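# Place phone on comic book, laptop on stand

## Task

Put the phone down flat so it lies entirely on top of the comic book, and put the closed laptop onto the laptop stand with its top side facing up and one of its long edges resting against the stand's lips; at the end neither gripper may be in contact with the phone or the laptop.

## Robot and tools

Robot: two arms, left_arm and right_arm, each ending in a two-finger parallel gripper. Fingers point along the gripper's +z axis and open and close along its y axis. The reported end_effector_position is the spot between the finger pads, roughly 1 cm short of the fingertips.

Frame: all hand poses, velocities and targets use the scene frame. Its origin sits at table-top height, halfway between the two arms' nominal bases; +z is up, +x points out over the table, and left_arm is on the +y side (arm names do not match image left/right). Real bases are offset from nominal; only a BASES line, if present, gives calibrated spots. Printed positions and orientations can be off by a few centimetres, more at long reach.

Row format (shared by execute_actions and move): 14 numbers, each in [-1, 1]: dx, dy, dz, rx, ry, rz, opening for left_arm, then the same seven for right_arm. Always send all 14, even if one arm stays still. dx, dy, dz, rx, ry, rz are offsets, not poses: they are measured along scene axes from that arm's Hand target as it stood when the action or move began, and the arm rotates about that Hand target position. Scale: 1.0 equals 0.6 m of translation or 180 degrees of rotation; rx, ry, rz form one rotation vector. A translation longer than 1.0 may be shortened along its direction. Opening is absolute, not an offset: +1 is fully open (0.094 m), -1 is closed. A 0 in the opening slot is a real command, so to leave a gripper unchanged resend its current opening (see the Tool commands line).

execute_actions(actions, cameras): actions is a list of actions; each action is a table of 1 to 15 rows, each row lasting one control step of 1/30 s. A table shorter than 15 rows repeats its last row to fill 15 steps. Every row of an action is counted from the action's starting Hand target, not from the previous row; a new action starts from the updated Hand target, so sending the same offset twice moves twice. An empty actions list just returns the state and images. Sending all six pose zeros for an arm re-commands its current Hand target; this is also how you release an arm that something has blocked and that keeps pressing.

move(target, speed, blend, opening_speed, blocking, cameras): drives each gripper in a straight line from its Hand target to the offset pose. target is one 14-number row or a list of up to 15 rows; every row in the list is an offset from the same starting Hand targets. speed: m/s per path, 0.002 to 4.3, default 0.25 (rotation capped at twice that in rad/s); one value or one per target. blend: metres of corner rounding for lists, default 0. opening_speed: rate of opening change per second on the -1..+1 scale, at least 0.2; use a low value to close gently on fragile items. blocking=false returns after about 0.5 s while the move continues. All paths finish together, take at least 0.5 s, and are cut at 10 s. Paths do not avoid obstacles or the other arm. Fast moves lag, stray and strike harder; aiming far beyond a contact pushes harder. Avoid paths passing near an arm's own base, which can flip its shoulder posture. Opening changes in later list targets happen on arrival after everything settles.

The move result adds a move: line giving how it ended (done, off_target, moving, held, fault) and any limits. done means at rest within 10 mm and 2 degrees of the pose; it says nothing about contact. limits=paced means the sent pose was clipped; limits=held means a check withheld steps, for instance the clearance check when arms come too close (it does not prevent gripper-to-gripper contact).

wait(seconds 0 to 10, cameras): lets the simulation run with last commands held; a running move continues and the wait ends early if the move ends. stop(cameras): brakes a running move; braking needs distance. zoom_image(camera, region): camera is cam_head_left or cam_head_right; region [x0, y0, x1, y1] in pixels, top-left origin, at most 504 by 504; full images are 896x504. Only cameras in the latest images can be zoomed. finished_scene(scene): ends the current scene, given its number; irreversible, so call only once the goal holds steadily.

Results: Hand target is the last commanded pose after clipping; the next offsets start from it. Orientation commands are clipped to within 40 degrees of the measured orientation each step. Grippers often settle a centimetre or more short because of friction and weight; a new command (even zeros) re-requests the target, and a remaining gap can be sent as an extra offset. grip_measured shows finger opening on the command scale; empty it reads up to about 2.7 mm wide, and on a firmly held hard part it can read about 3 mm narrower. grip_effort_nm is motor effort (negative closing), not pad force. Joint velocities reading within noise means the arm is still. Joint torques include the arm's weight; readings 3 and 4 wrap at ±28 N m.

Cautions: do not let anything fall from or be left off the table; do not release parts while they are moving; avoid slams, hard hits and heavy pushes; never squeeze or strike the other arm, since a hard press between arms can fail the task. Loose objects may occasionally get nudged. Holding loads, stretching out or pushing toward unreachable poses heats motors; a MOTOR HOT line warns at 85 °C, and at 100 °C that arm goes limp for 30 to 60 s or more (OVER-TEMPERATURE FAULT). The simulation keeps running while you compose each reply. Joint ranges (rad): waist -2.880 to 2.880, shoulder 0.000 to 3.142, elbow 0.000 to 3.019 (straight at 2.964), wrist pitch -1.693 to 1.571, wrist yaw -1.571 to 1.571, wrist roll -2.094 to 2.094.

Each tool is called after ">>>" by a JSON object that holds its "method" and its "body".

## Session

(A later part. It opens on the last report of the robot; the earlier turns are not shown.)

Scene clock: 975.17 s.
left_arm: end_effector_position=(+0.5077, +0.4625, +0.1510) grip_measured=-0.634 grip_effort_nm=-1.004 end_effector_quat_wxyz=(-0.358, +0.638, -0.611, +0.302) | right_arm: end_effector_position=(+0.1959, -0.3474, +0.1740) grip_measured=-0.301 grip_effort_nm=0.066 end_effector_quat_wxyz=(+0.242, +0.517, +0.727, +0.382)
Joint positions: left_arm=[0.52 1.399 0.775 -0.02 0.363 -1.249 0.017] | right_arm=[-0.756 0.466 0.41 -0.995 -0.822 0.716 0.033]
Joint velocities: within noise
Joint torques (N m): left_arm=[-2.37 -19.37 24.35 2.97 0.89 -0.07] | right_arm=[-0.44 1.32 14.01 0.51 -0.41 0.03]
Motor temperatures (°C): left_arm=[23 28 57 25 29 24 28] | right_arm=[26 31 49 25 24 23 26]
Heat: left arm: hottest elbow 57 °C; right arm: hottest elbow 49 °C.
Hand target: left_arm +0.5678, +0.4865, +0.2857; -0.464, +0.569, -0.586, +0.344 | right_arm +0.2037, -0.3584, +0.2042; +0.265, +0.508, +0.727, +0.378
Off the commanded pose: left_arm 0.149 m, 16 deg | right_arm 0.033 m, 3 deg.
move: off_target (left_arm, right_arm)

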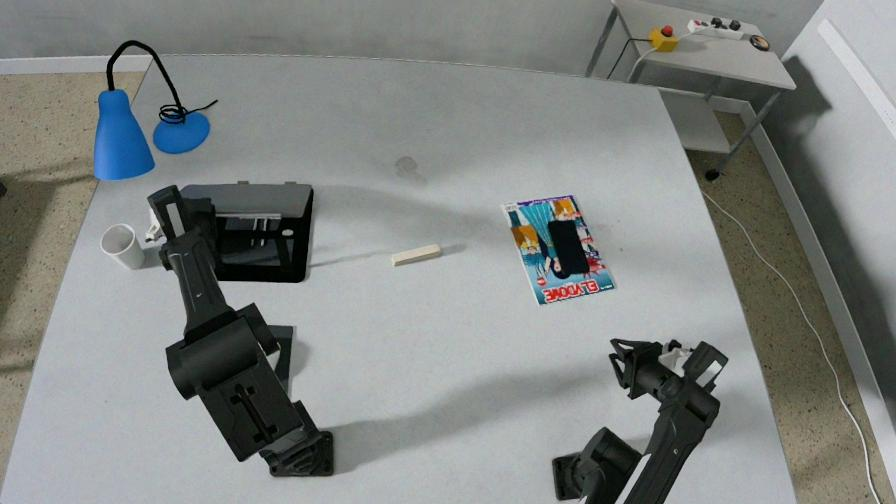

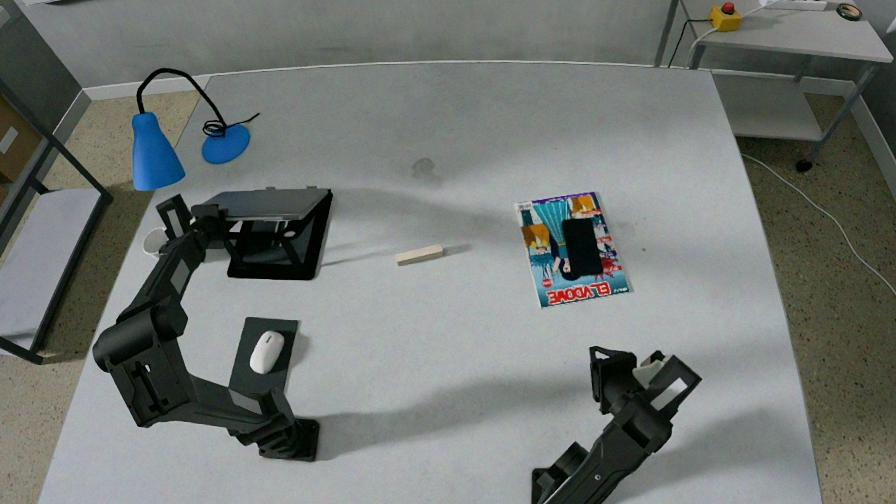

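>>> {"method": "move", "body": {"target": [[0.0,-0.055,0.0,0,0.0,0.0,-0.95,0,0,0,0,0,0,-0.3],[0.03,-0.055,-0.045,0,0.0,0.0,-0.95,0,0,0,0,0,0,-0.3]], "speed": 0.06, "cameras": ["cam_head_left","cam_head_right"]}}

>>> {"method": "zoom_image", "body": {"camera": "cam_head_left", "region": [130, 120, 350, 340]}}

>>> {"method": "zoom_image", "body": {"camera": "cam_head_right", "region": [130, 120, 350, 340]}}

Scene clock: 983.17 s.
left_arm: end_effector_position=(+0.5238, +0.4381, +0.1473) grip_measured=-0.634 grip_effort_nm=-1.009 end_effector_quat_wxyz=(-0.361, +0.634, -0.618, +0.294) | right_arm: end_effector_position=(+0.1959, -0.3474, +0.1740) grip_measured=-0.301 grip_effort_nm=0.066 end_effector_quat_wxyz=(+0.242, +0.517, +0.727, +0.382)
Joint positions: left_arm=[0.443 1.41 0.775 0.002 0.293 -1.274 0.017] | right_arm=[-0.756 0.466 0.41 -0.995 -0.822 0.716 0.033]
Joint velocities: within noise
Joint torques (N m): left_arm=[-3.02 -17.55 21.01 5.12 0.5 -0.18] | right_arm=[-0.32 1.2 14 0.54 -0.41 0.03]
Motor temperatures (°C): left_arm=[22 28 61 25 29 24 28] | right_arm=[26 31 50 25 24 23 26]
Heat: left arm: hottest elbow 61 °C; right arm: hottest elbow 50 °C.
Hand target: left_arm +0.5857, +0.4534, +0.2586; -0.464, +0.569, -0.586, +0.344 | right_arm +0.2037, -0.3584, +0.2042; +0.265, +0.508, +0.727, +0.378
Off the commanded pose: left_arm 0.128 m, 15 deg | right_arm 0.033 m, 3 deg.
move: off_target (left_arm, right_arm)

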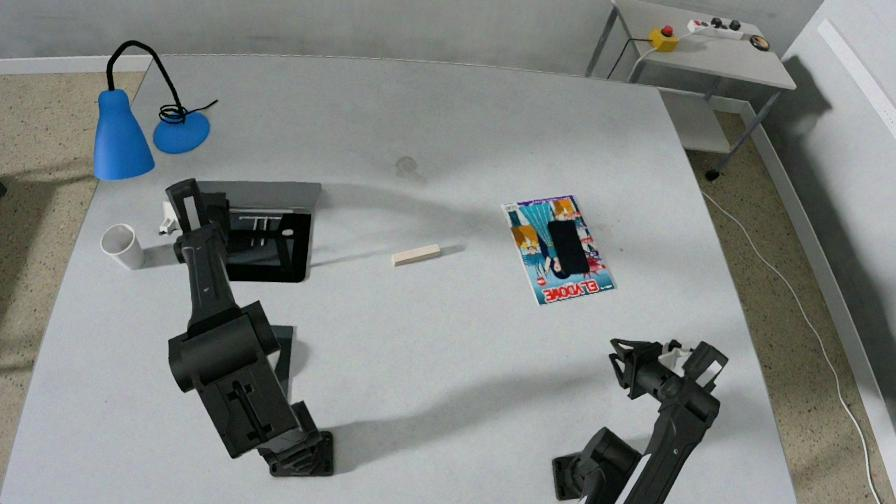

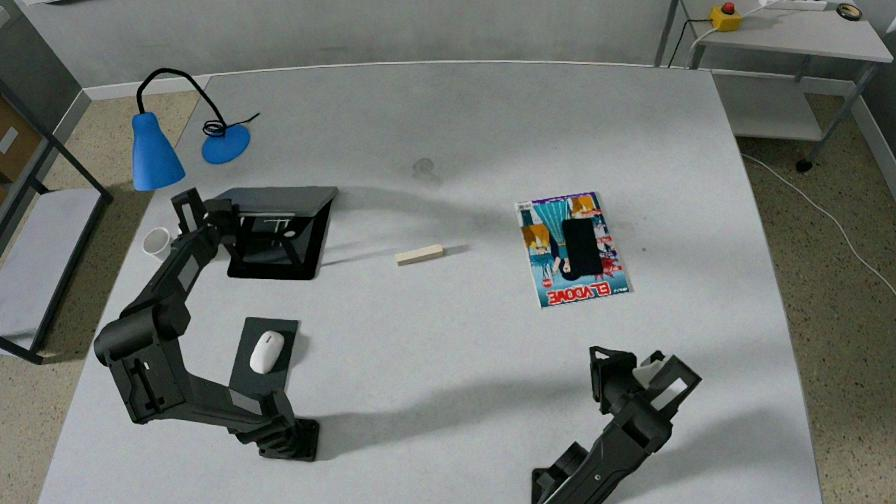

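Scaled by 2.291.

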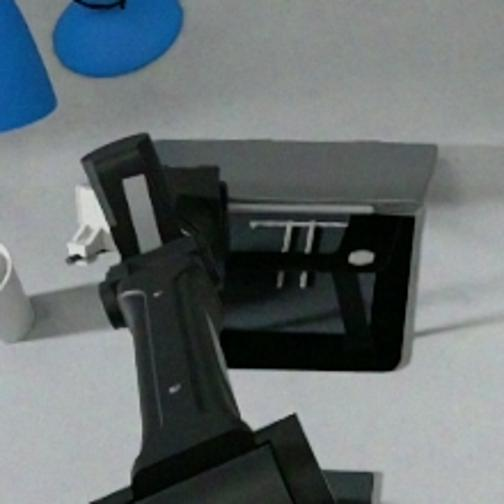

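Scaled by 2.291.

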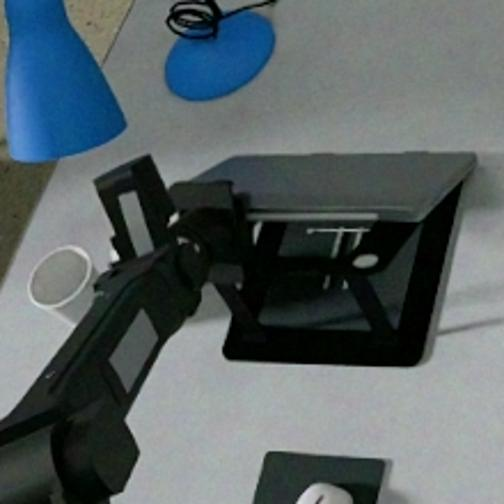

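>>> {"method": "move", "body": {"target": [[-0.04,0.0,0.0,0,0.0,0.0,-0.95,0,0,0,0,0,0,-0.3],[-0.03,0.0,-0.06,0,0.0,0.0,-0.95,0,0,0,0,0,0,-0.3]], "speed": 0.06, "cameras": ["cam_head_left","cam_head_right"]}}

>>> {"method": "zoom_image", "body": {"camera": "cam_head_left", "region": [160, 150, 340, 310]}}

>>> {"method": "zoom_image", "body": {"camera": "cam_head_right", "region": [180, 150, 360, 310]}}

Scene clock: 988.63 s.
left_arm: end_effector_position=(+0.5355, +0.4428, +0.1506) grip_measured=-0.634 grip_effort_nm=-1.009 end_effector_quat_wxyz=(-0.389, +0.610, -0.621, +0.302) | right_arm: end_effector_position=(+0.1959, -0.3474, +0.1740) grip_measured=-0.301 grip_effort_nm=0.066 end_effector_quat_wxyz=(+0.242, +0.517, +0.727, +0.382)
Joint positions: left_arm=[0.444 1.439 0.775 0.094 0.303 -1.248 0.017] | right_arm=[-0.756 0.466 0.41 -0.995 -0.822 0.716 0.033]
Joint velocities: within noise
Joint torques (N m): left_arm=[-1.61 -16.38 14.5 5.7 0.72 -0.3] | right_arm=[-0.32 1.2 14.04 0.5 -0.4 0.03]
Motor temperatures (°C): left_arm=[22 28 62 25 29 24 28] | right_arm=[26 31 50 25 24 23 26]
Heat: left arm: hottest elbow 62 °C; right arm: hottest elbow 50 °C.
Hand target: left_arm +0.5677, +0.4535, +0.2228; -0.464, +0.569, -0.586, +0.344 | right_arm +0.2037, -0.3584, +0.2042; +0.265, +0.508, +0.727, +0.378
Off the commanded pose: left_arm 0.080 m, 12 deg | right_arm 0.033 m, 3 deg.
move: off_target (left_arm, right_arm)

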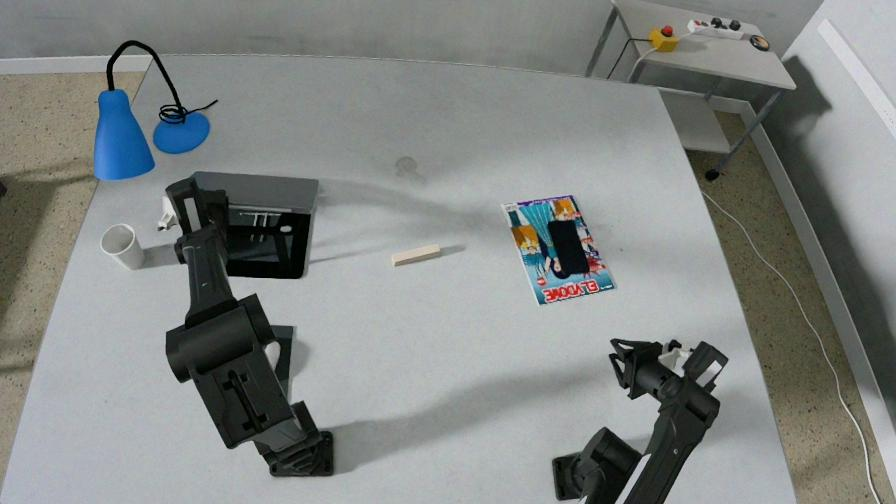

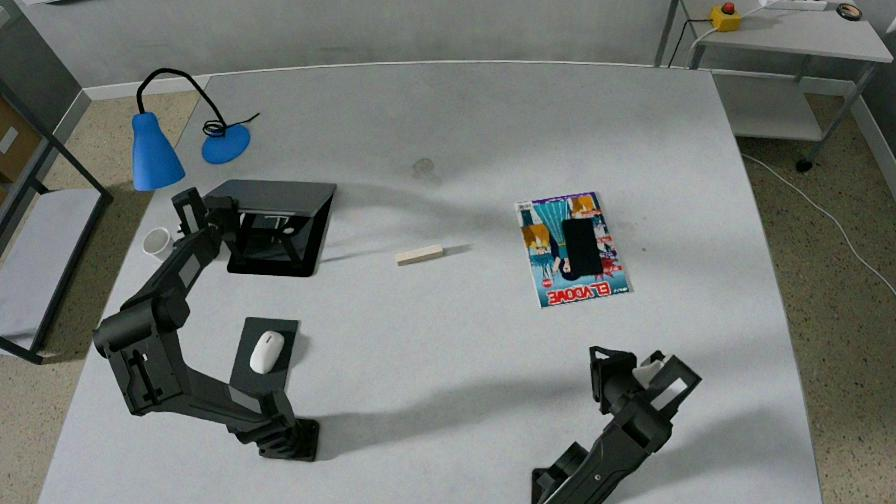

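Scaled by 2.800.

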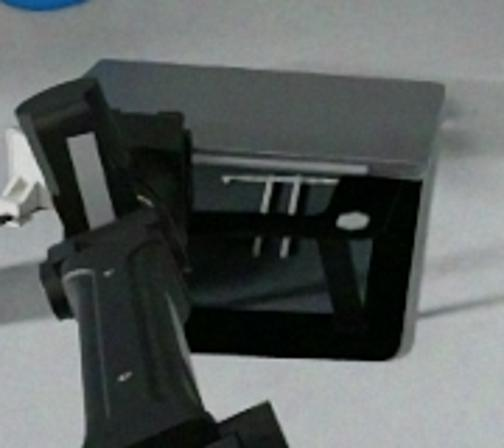

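Scaled by 2.800.

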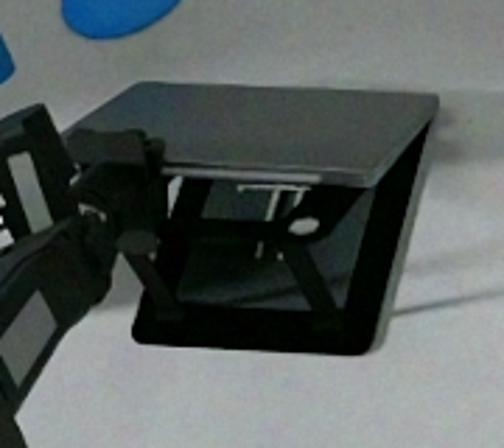

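>>> {"method": "move", "body": {"target": [[0.0,0.0,0.05,0,0.0,0.0,-0.95,0,0,0,0,0,0,-0.3],[-0.1,0.0,0.05,0,0.0,0.0,-0.95,0,0,0,0,0,0,-0.3]], "speed": 0.08, "cameras": ["cam_head_left","cam_head_right"]}}

>>> {"method": "zoom_image", "body": {"camera": "cam_head_left", "region": [160, 150, 340, 310]}}

>>> {"method": "zoom_image", "body": {"camera": "cam_head_right", "region": [180, 150, 360, 310]}}

Scene clock: 997.63 s.
left_arm: end_effector_position=(+0.4972, +0.4422, +0.1604) grip_measured=-0.634 grip_effort_nm=-1.009 end_effector_quat_wxyz=(-0.386, +0.614, -0.614, +0.311) | right_arm: end_effector_position=(+0.1959, -0.3474, +0.1740) grip_measured=-0.301 grip_effort_nm=0.066 end_effector_quat_wxyz=(+0.242, +0.517, +0.727, +0.382)
Joint positions: left_arm=[0.495 1.333 0.699 0.06 0.356 -1.242 0.017] | right_arm=[-0.756 0.466 0.41 -0.995 -0.822 0.716 0.033]
Joint velocities: within noise
Joint torques (N m): left_arm=[-0.32 -19.84 14.39 3.23 1.06 -0.11] | right_arm=[-0.32 1.14 14 0.53 -0.41 0.03]
Motor temperatures (°C): left_arm=[22 29 59 25 29 24 29] | right_arm=[26 31 50 25 24 23 26]
Heat: left arm: hottest elbow 59 °C; right arm: hottest elbow 50 °C.
Hand target: left_arm +0.5078, +0.4534, +0.2526; -0.464, +0.569, -0.586, +0.344 | right_arm +0.2037, -0.3584, +0.2042; +0.265, +0.508, +0.727, +0.378
Off the commanded pose: left_arm 0.094 m, 11 deg | right_arm 0.033 m, 3 deg.
move: off_target (left_arm, right_arm)

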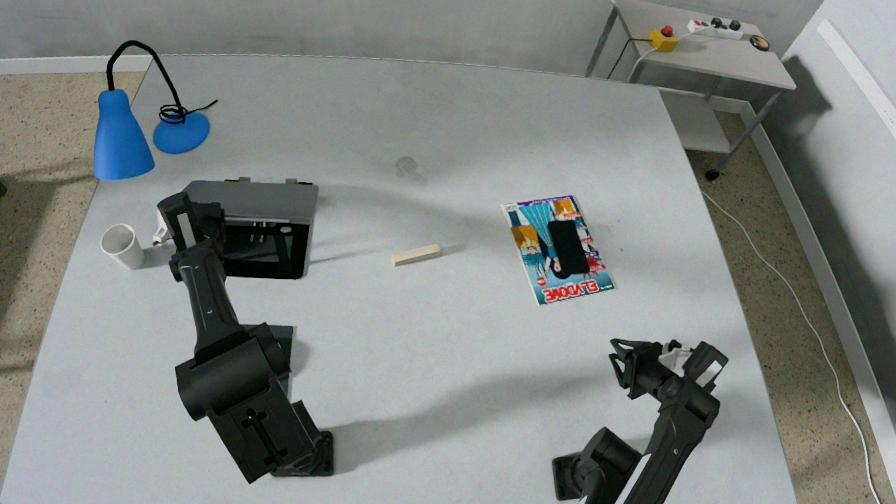

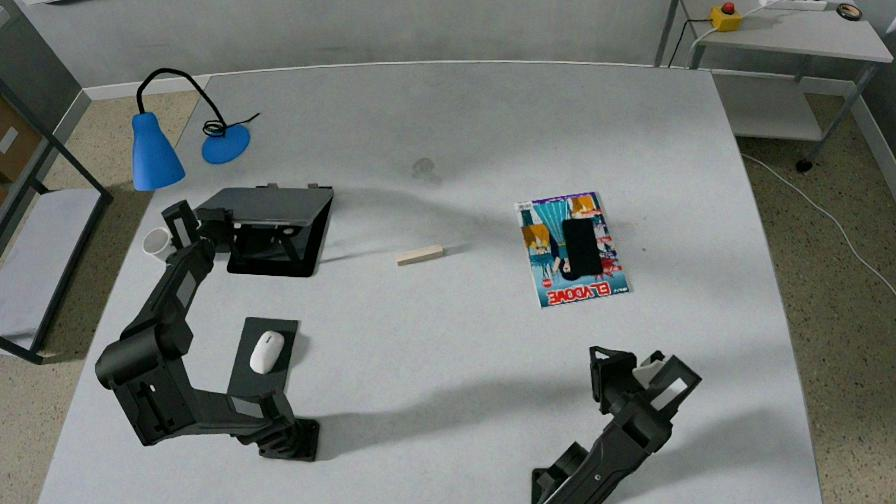

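Scaled by 2.800.

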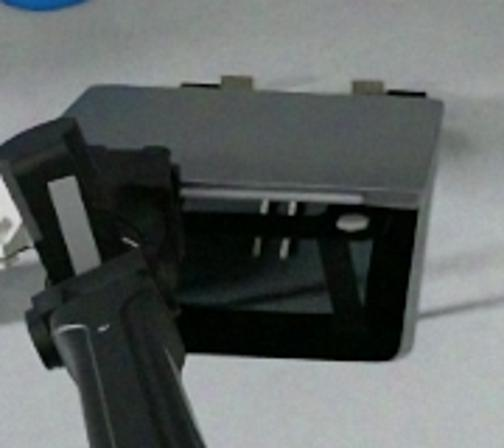

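Scaled by 2.800.

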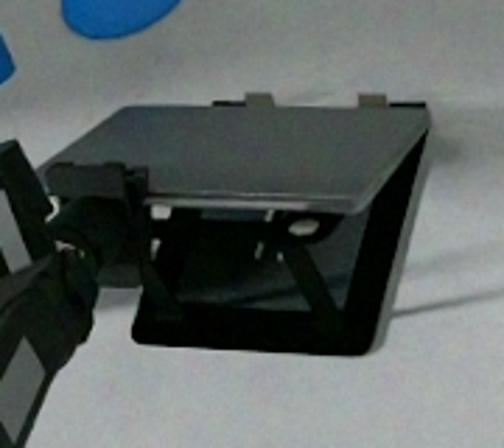

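>>> {"method": "move", "body": {"target": [-0.01,0.0,-0.08,0,0.02,0.0,-0.95,0,0,0,0,0,0,-0.3], "speed": 0.06, "cameras": ["cam_head_left","cam_head_right"]}}

>>> {"method": "zoom_image", "body": {"camera": "cam_head_left", "region": [160, 150, 340, 310]}}

>>> {"method": "zoom_image", "body": {"camera": "cam_head_right", "region": [180, 150, 360, 310]}}

Scene clock: 1003.87 s.
left_arm: end_effector_position=(+0.4917, +0.4412, +0.1543) grip_measured=-0.634 grip_effort_nm=-1.009 end_effector_quat_wxyz=(-0.384, +0.619, -0.611, +0.311) | right_arm: end_effector_position=(+0.1959, -0.3474, +0.1740) grip_measured=-0.301 grip_effort_nm=0.066 end_effector_quat_wxyz=(+0.242, +0.517, +0.727, +0.382)
Joint positions: left_arm=[0.498 1.33 0.678 0.076 0.355 -1.251 0.017] | right_arm=[-0.756 0.466 0.41 -0.995 -0.822 0.716 0.033]
Joint velocities: within noise
Joint torques (N m): left_arm=[-0.03 -15.33 11.67 4.18 0.61 0.28] | right_arm=[-0.38 1.32 14.01 0.51 -0.41 0.03]
Motor temperatures (°C): left_arm=[22 29 56 25 29 24 29] | right_arm=[26 31 50 25 24 23 26]
Heat: left arm: hottest elbow 56 °C; right arm: hottest elbow 50 °C.
Hand target: left_arm +0.5018, +0.4535, +0.2047; -0.445, +0.579, -0.600, +0.325 | right_arm +0.2037, -0.3584, +0.2042; +0.265, +0.508, +0.727, +0.378
Off the commanded pose: left_arm 0.053 m, 9 deg | right_arm 0.033 m, 3 deg.
move: off_target (left_arm, right_arm)

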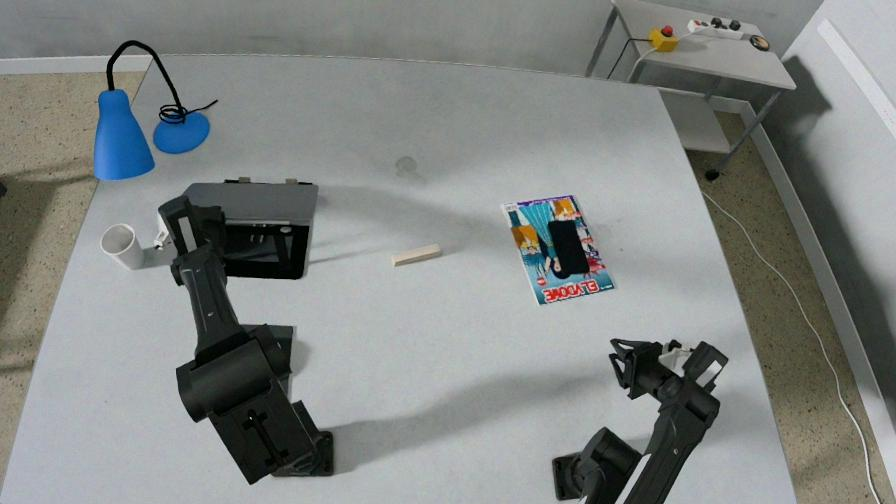

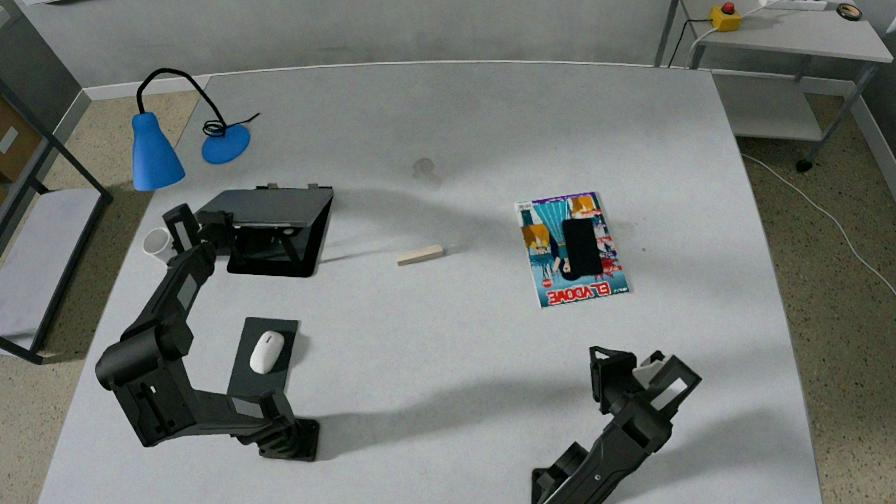

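Scaled by 2.800.

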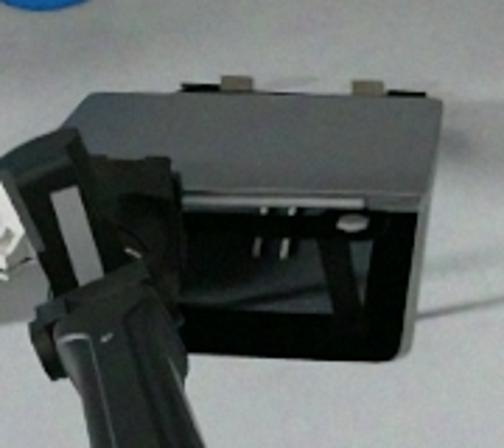

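Scaled by 2.800.

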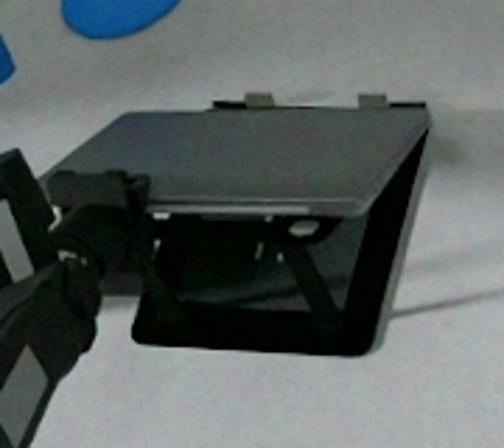

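>>> {"method": "move", "body": {"target": [0.05,0.0,-0.06,0,0.0,0.0,-0.95,0,0,0,0,0,0,-0.3], "speed": 0.05, "cameras": ["cam_head_left","cam_head_right"]}}

>>> {"method": "zoom_image", "body": {"camera": "cam_head_left", "region": [160, 150, 340, 310]}}

>>> {"method": "zoom_image", "body": {"camera": "cam_head_right", "region": [180, 150, 360, 310]}}

Scene clock: 1009.77 s.
left_arm: end_effector_position=(+0.5137, +0.4490, +0.1515) grip_measured=-0.635 grip_effort_nm=-1.004 end_effector_quat_wxyz=(-0.426, +0.593, -0.608, +0.312) | right_arm: end_effector_position=(+0.1959, -0.3474, +0.1740) grip_measured=-0.301 grip_effort_nm=0.066 end_effector_quat_wxyz=(+0.242, +0.517, +0.727, +0.382)
Joint positions: left_arm=[0.482 1.406 0.682 0.239 0.33 -1.234 0.017] | right_arm=[-0.756 0.466 0.41 -0.995 -0.822 0.716 0.033]
Joint velocities: within noise
Joint torques (N m): left_arm=[-1.79 -10.23 12.67 3.14 0.29 -0.05] | right_arm=[-0.44 1.14 13.98 0.53 -0.4 0.03]
Motor temperatures (°C): left_arm=[22 29 54 25 29 24 29] | right_arm=[26 31 50 25 24 23 26]
Heat: left arm: hottest elbow 54 °C; right arm: hottest elbow 50 °C.
Hand target: left_arm +0.5317, +0.4535, +0.1688; -0.445, +0.579, -0.600, +0.325 | right_arm +0.2037, -0.3584, +0.2042; +0.265, +0.508, +0.727, +0.378
Off the commanded pose: left_arm 0.025 m, 3 deg | right_arm 0.033 m, 3 deg.
move: off_target (left_arm, right_arm)

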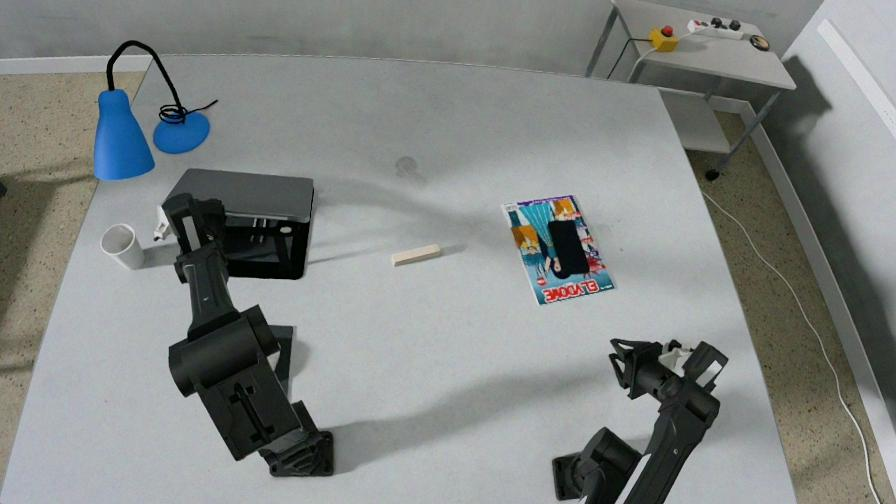

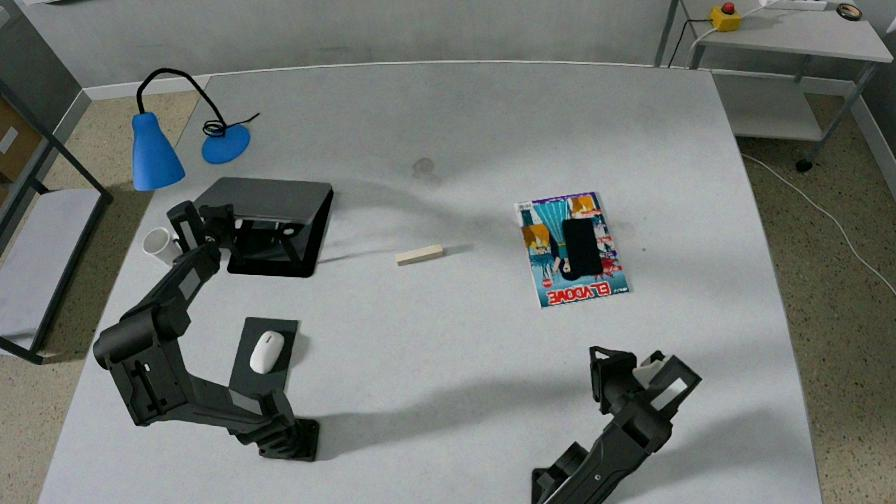

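Scaled by 2.800.

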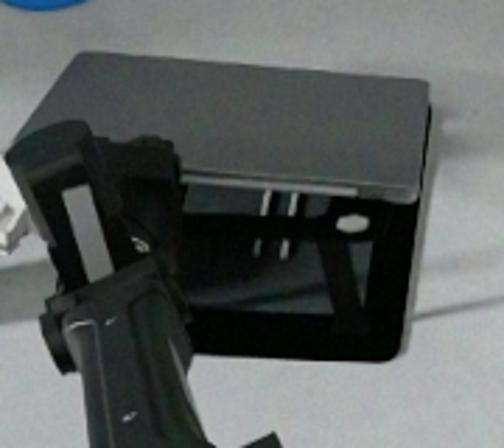

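Scaled by 2.800.

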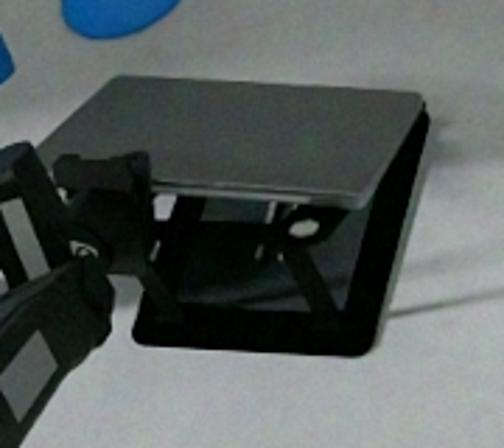

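>>> {"method": "move", "body": {"target": [[-0.03,0.0,0.1,0.01,0.0,0.015,-0.95,0,0,0,0,0,0,-0.3],[-0.04,-0.01,0.15,0.0,0.07,0.02,-0.95,0,0,0,0,0,0,-0.3]], "speed": 0.1, "cameras": ["cam_head_left","cam_head_right"]}}

>>> {"method": "zoom_image", "body": {"camera": "cam_head_left", "region": [160, 150, 340, 310]}}

>>> {"method": "zoom_image", "body": {"camera": "cam_head_right", "region": [180, 150, 360, 310]}}

Scene clock: 1019.70 s.
left_arm: end_effector_position=(+0.4756, +0.4390, +0.1701) grip_measured=-0.636 grip_effort_nm=-1.009 end_effector_quat_wxyz=(-0.316, +0.673, -0.631, +0.222) | right_arm: end_effector_position=(+0.1959, -0.3474, +0.1740) grip_measured=-0.301 grip_effort_nm=0.061 end_effector_quat_wxyz=(+0.242, +0.517, +0.727, +0.382)
Joint positions: left_arm=[0.457 1.265 0.809 -0.341 0.198 -1.231 0.017] | right_arm=[-0.756 0.466 0.41 -0.995 -0.822 0.716 0.033]
Joint velocities: within noise
Joint torques (N m): left_arm=[-2.96 -16.15 20.66 1.24 0.23 0.29] | right_arm=[-0.38 1.14 14 0.51 -0.41 0.03]
Motor temperatures (°C): left_arm=[22 29 52 25 28 24 29] | right_arm=[26 31 51 25 24 23 26]
Heat: left arm: hottest elbow 52 °C; right arm: hottest elbow 51 °C.
Hand target: left_arm +0.5078, +0.4475, +0.2587; -0.387, +0.630, -0.627, +0.246 | right_arm +0.2037, -0.3584, +0.2042; +0.265, +0.508, +0.727, +0.378
Off the commanded pose: left_arm 0.095 m, 10 deg | right_arm 0.033 m, 3 deg.
move: off_target (left_arm, right_arm)

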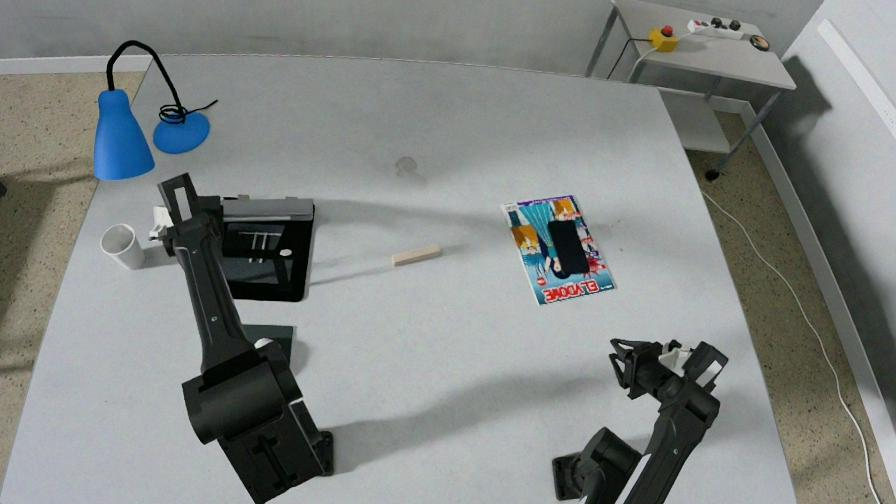

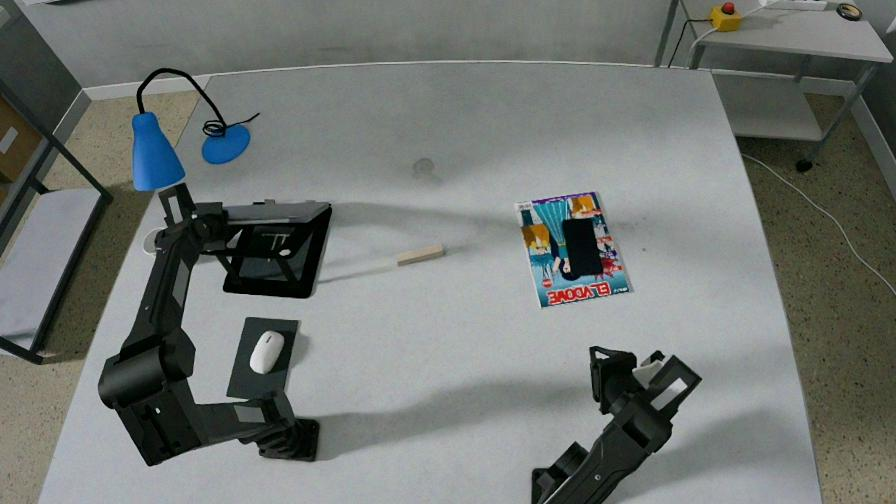

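Scaled by 2.800.

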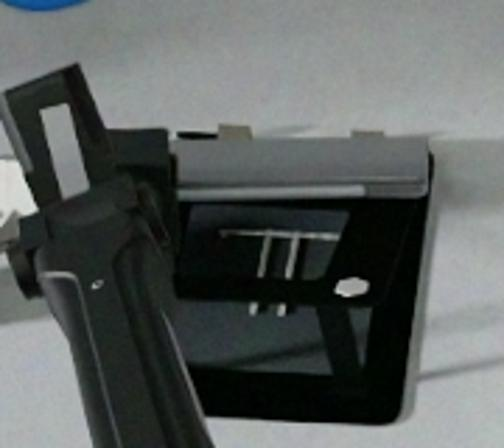

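Scaled by 2.800.

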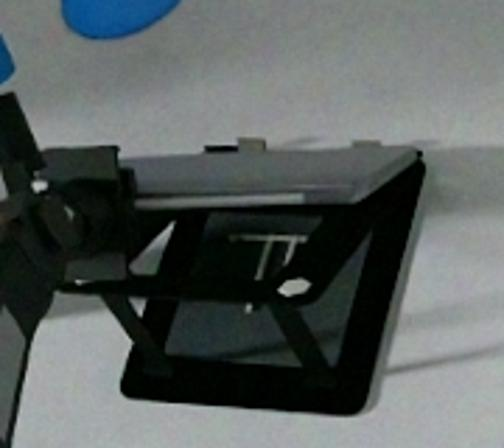

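>>> {"method": "move", "body": {"target": [[0.0,0.0,0.07,0.0,0.0,0.0,-0.95,0,0,0,0,0,0,-0.3],[0.0,-0.07,0.07,0.0,-0.01,0.0,-0.95,0,0,0,0,0,0,-0.3]], "speed": 0.1, "cameras": ["cam_head_left","cam_head_right"]}}

>>> {"method": "zoom_image", "body": {"camera": "cam_head_left", "region": [160, 150, 340, 310]}}

>>> {"method": "zoom_image", "body": {"camera": "cam_head_right", "region": [180, 150, 360, 310]}}

Scene clock: 1028.13 s.
left_arm: end_effector_position=(+0.4759, +0.3994, +0.1899) grip_measured=-0.636 grip_effort_nm=-1.009 end_effector_quat_wxyz=(-0.300, +0.662, -0.656, +0.203) | right_arm: end_effector_position=(+0.1959, -0.3474, +0.1740) grip_measured=-0.301 grip_effort_nm=0.071 end_effector_quat_wxyz=(+0.242, +0.517, +0.727, +0.382)
Joint positions: left_arm=[0.357 1.209 0.842 -0.471 0.129 -1.242 0.017] | right_arm=[-0.756 0.466 0.41 -0.995 -0.822 0.716 0.033]
Joint velocities: within noise
Joint torques (N m): left_arm=[-2.49 -18.84 20 2.92 0.35 -0.23] | right_arm=[-0.38 1.26 14 0.51 -0.4 0.03]
Motor temperatures (°C): left_arm=[22 29 54 24 28 24 29] | right_arm=[26 31 51 25 24 23 26]
Heat: left arm: hottest elbow 54 °C; right arm: hottest elbow 51 °C.
Hand target: left_arm +0.5078, +0.4054, +0.3008; -0.396, +0.626, -0.621, +0.256 | right_arm +0.2037, -0.3584, +0.2042; +0.265, +0.508, +0.727, +0.378
Off the commanded pose: left_arm 0.115 m, 14 deg | right_arm 0.033 m, 3 deg.
move: off_target (left_arm, right_arm)

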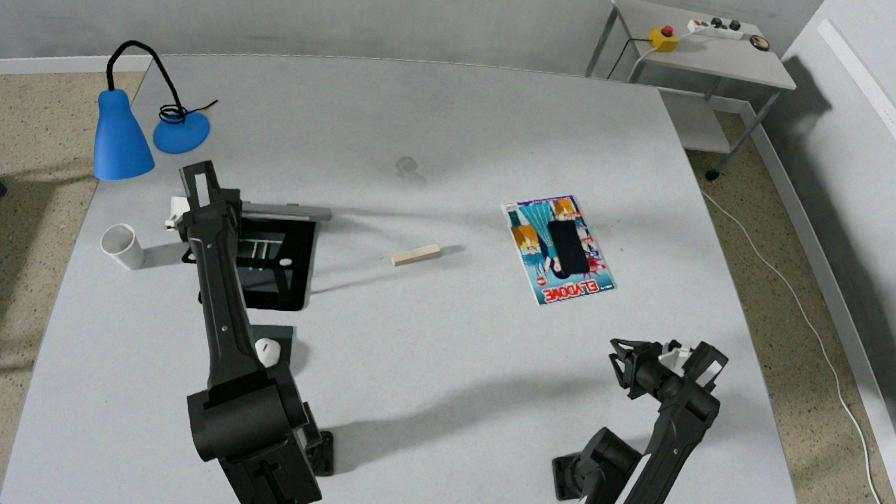

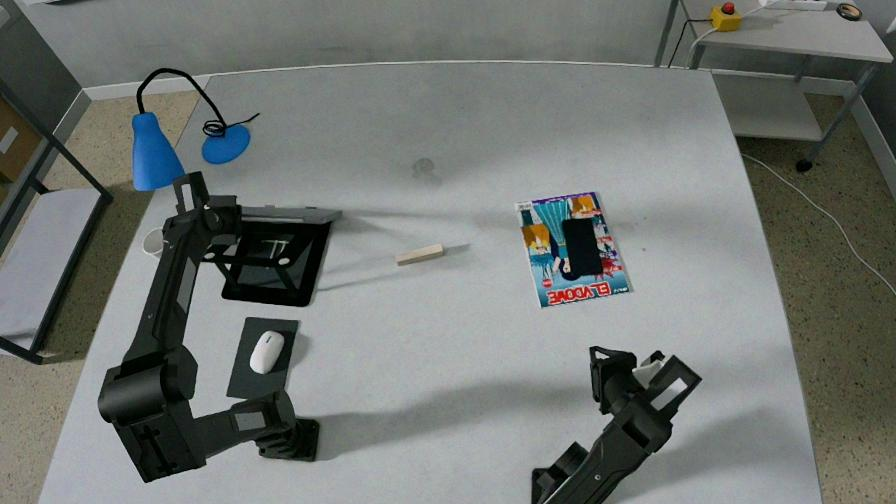

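Scaled by 2.800.

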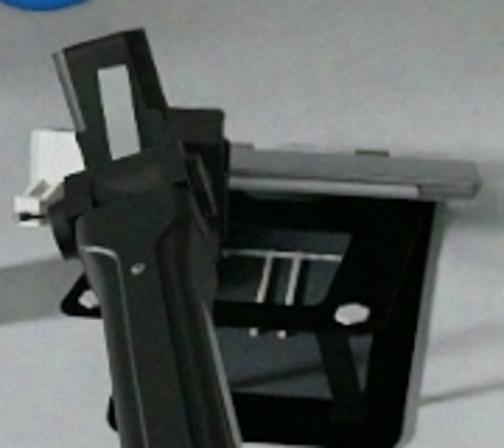

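Scaled by 2.800.

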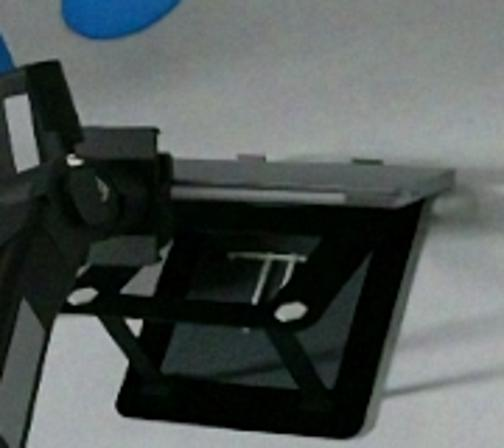

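>>> {"method": "move", "body": {"target": [-0.05,0.0,-0.08,0.0,-0.05,0.0,-0.95,0,0,0,0,0,0,-0.3], "speed": 0.06, "cameras": ["cam_head_left","cam_head_right"]}}

>>> {"method": "zoom_image", "body": {"camera": "cam_head_left", "region": [160, 150, 340, 330]}}

>>> {"method": "zoom_image", "body": {"camera": "cam_head_right", "region": [180, 150, 360, 330]}}

Scene clock: 1036.90 s.
left_arm: end_effector_position=(+0.4553, +0.3902, +0.1645) grip_measured=-0.636 grip_effort_nm=-1.004 end_effector_quat_wxyz=(-0.351, +0.642, -0.631, +0.257) | right_arm: end_effector_position=(+0.1959, -0.3474, +0.1740) grip_measured=-0.301 grip_effort_nm=0.061 end_effector_quat_wxyz=(+0.242, +0.517, +0.727, +0.382)
Joint positions: left_arm=[0.38 1.142 0.636 -0.18 0.192 -1.272 0.017] | right_arm=[-0.756 0.466 0.41 -0.995 -0.822 0.716 0.033]
Joint velocities: within noise
Joint torques (N m): left_arm=[-0.73 -15.85 15.31 5.09 0.57 -0.25] | right_arm=[-0.38 1.26 13.98 0.51 -0.41 0.03]
Motor temperatures (°C): left_arm=[22 30 55 24 28 24 29] | right_arm=[26 31 51 25 24 23 25]
Heat: left arm: hottest elbow 55 °C; right arm: hottest elbow 51 °C.
Hand target: left_arm +0.4778, +0.4055, +0.2526; -0.444, +0.604, -0.588, +0.304 | right_arm +0.2037, -0.3584, +0.2042; +0.265, +0.508, +0.727, +0.378
Off the commanded pose: left_arm 0.092 m, 14 deg | right_arm 0.033 m, 3 deg.
move: off_target (left_arm, right_arm)

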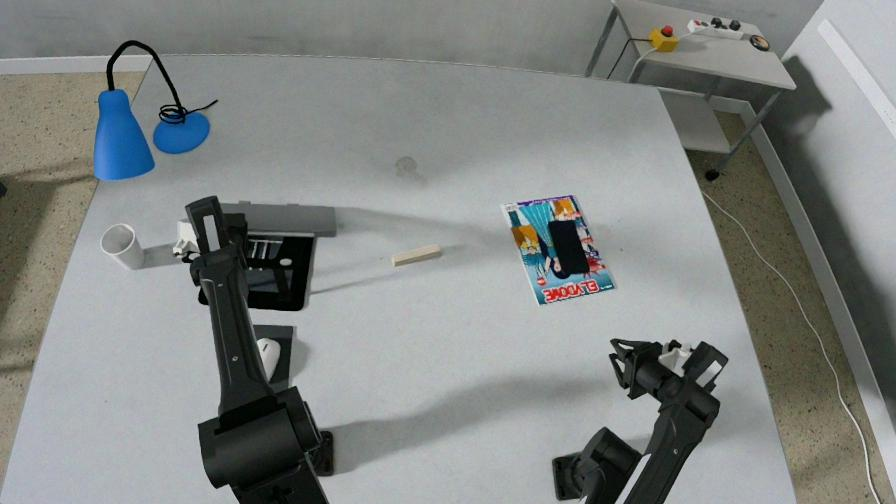

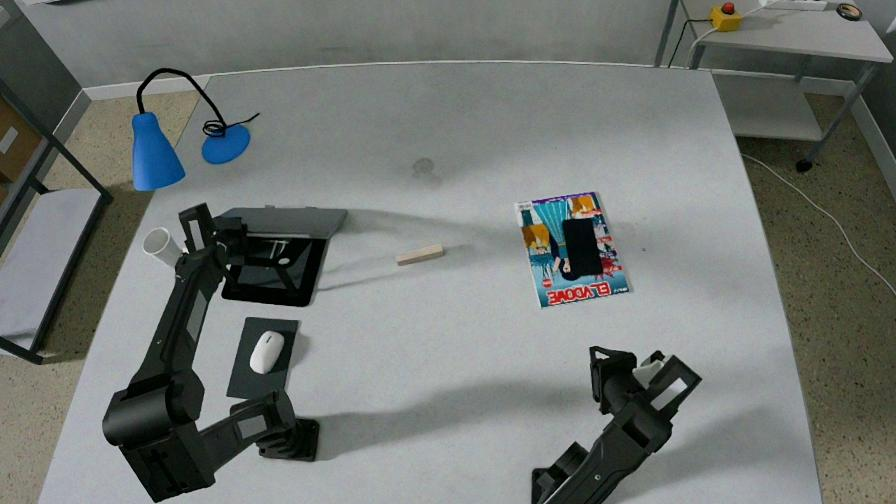

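Scaled by 2.800.

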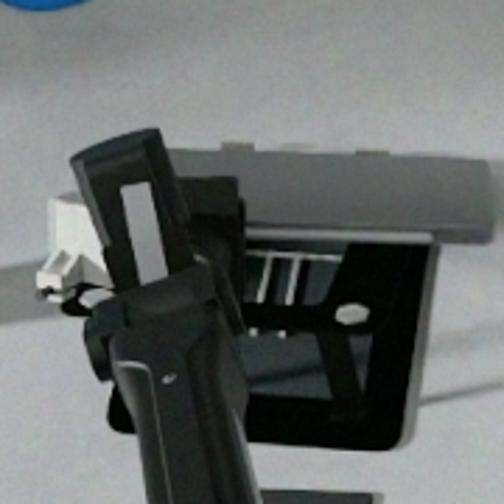

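Scaled by 2.800.

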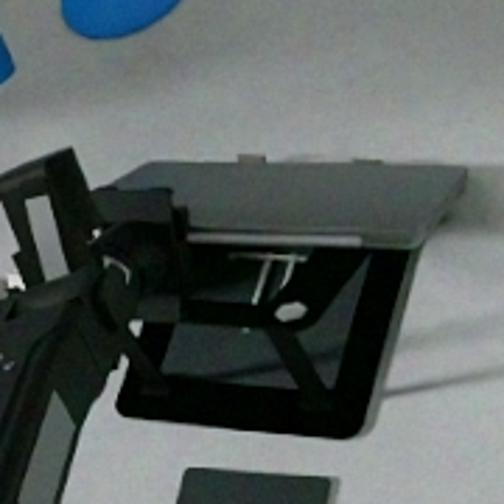

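>>> {"method": "move", "body": {"target": [0.01,0.0,-0.06,0.0,-0.025,0.0,-0.95,0,0,0,0,0,0,-0.3], "speed": 0.06, "cameras": ["cam_head_left","cam_head_right"]}}

>>> {"method": "zoom_image", "body": {"camera": "cam_head_left", "region": [160, 150, 340, 330]}}

>>> {"method": "zoom_image", "body": {"camera": "cam_head_right", "region": [180, 150, 360, 330]}}

Scene clock: 1042.20 s.
left_arm: end_effector_position=(+0.4563, +0.3893, +0.1481) grip_measured=-0.636 grip_effort_nm=-1.009 end_effector_quat_wxyz=(-0.390, +0.624, -0.613, +0.286) | right_arm: end_effector_position=(+0.1959, -0.3474, +0.1740) grip_measured=-0.301 grip_effort_nm=0.061 end_effector_quat_wxyz=(+0.242, +0.517, +0.727, +0.382)
Joint positions: left_arm=[0.384 1.173 0.539 0.059 0.212 -1.291 0.017] | right_arm=[-0.756 0.466 0.41 -0.995 -0.822 0.716 0.033]
Joint velocities: within noise
Joint torques (N m): left_arm=[0.15 -12.69 14.34 5.6 0.34 -0.34] | right_arm=[-0.32 1.2 14 0.5 -0.41 0.03]
Motor temperatures (°C): left_arm=[22 29 54 25 28 24 29] | right_arm=[26 31 51 25 24 23 25]
Heat: left arm: hottest elbow 54 °C; right arm: hottest elbow 51 °C.
Hand target: left_arm +0.4838, +0.4055, +0.2168; -0.467, +0.592, -0.570, +0.328 | right_arm +0.2037, -0.3584, +0.2042; +0.265, +0.508, +0.727, +0.378
Off the commanded pose: left_arm 0.076 m, 12 deg | right_arm 0.033 m, 3 deg.
move: off_target (left_arm, right_arm)

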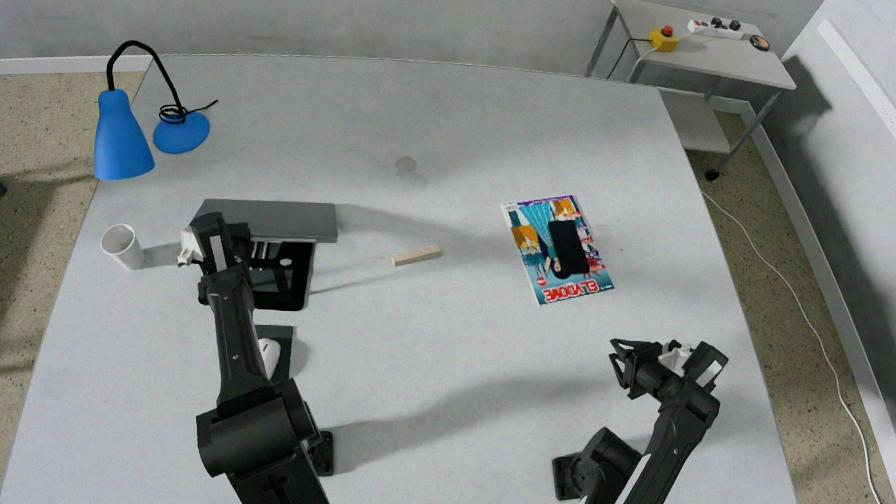

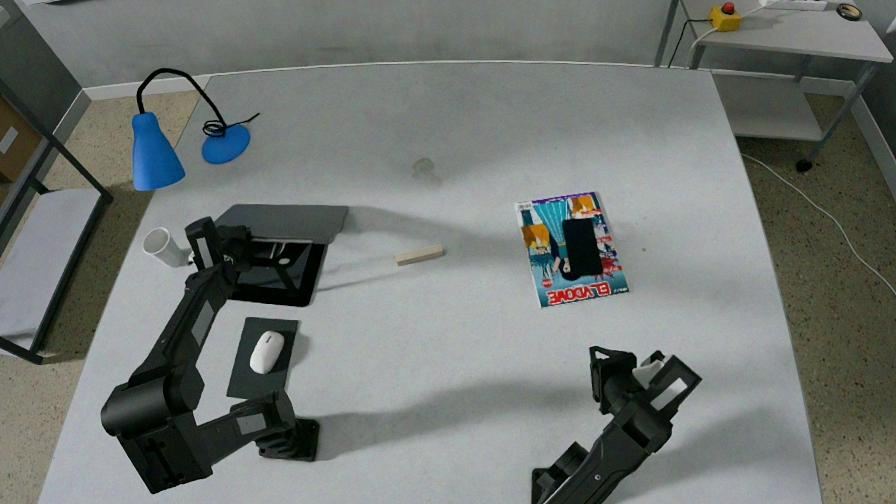

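Scaled by 2.800.

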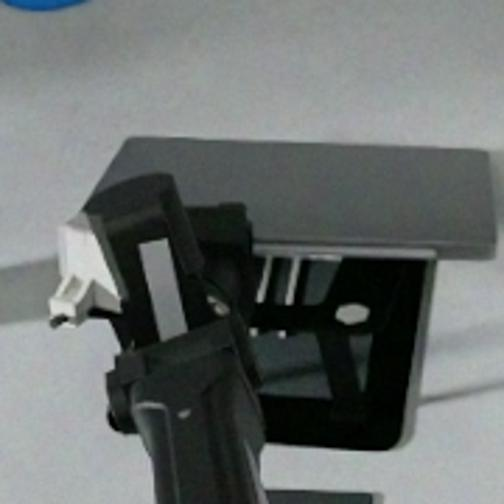

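Scaled by 2.800.

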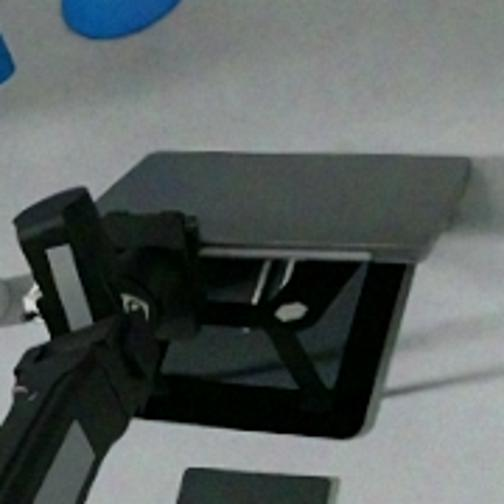

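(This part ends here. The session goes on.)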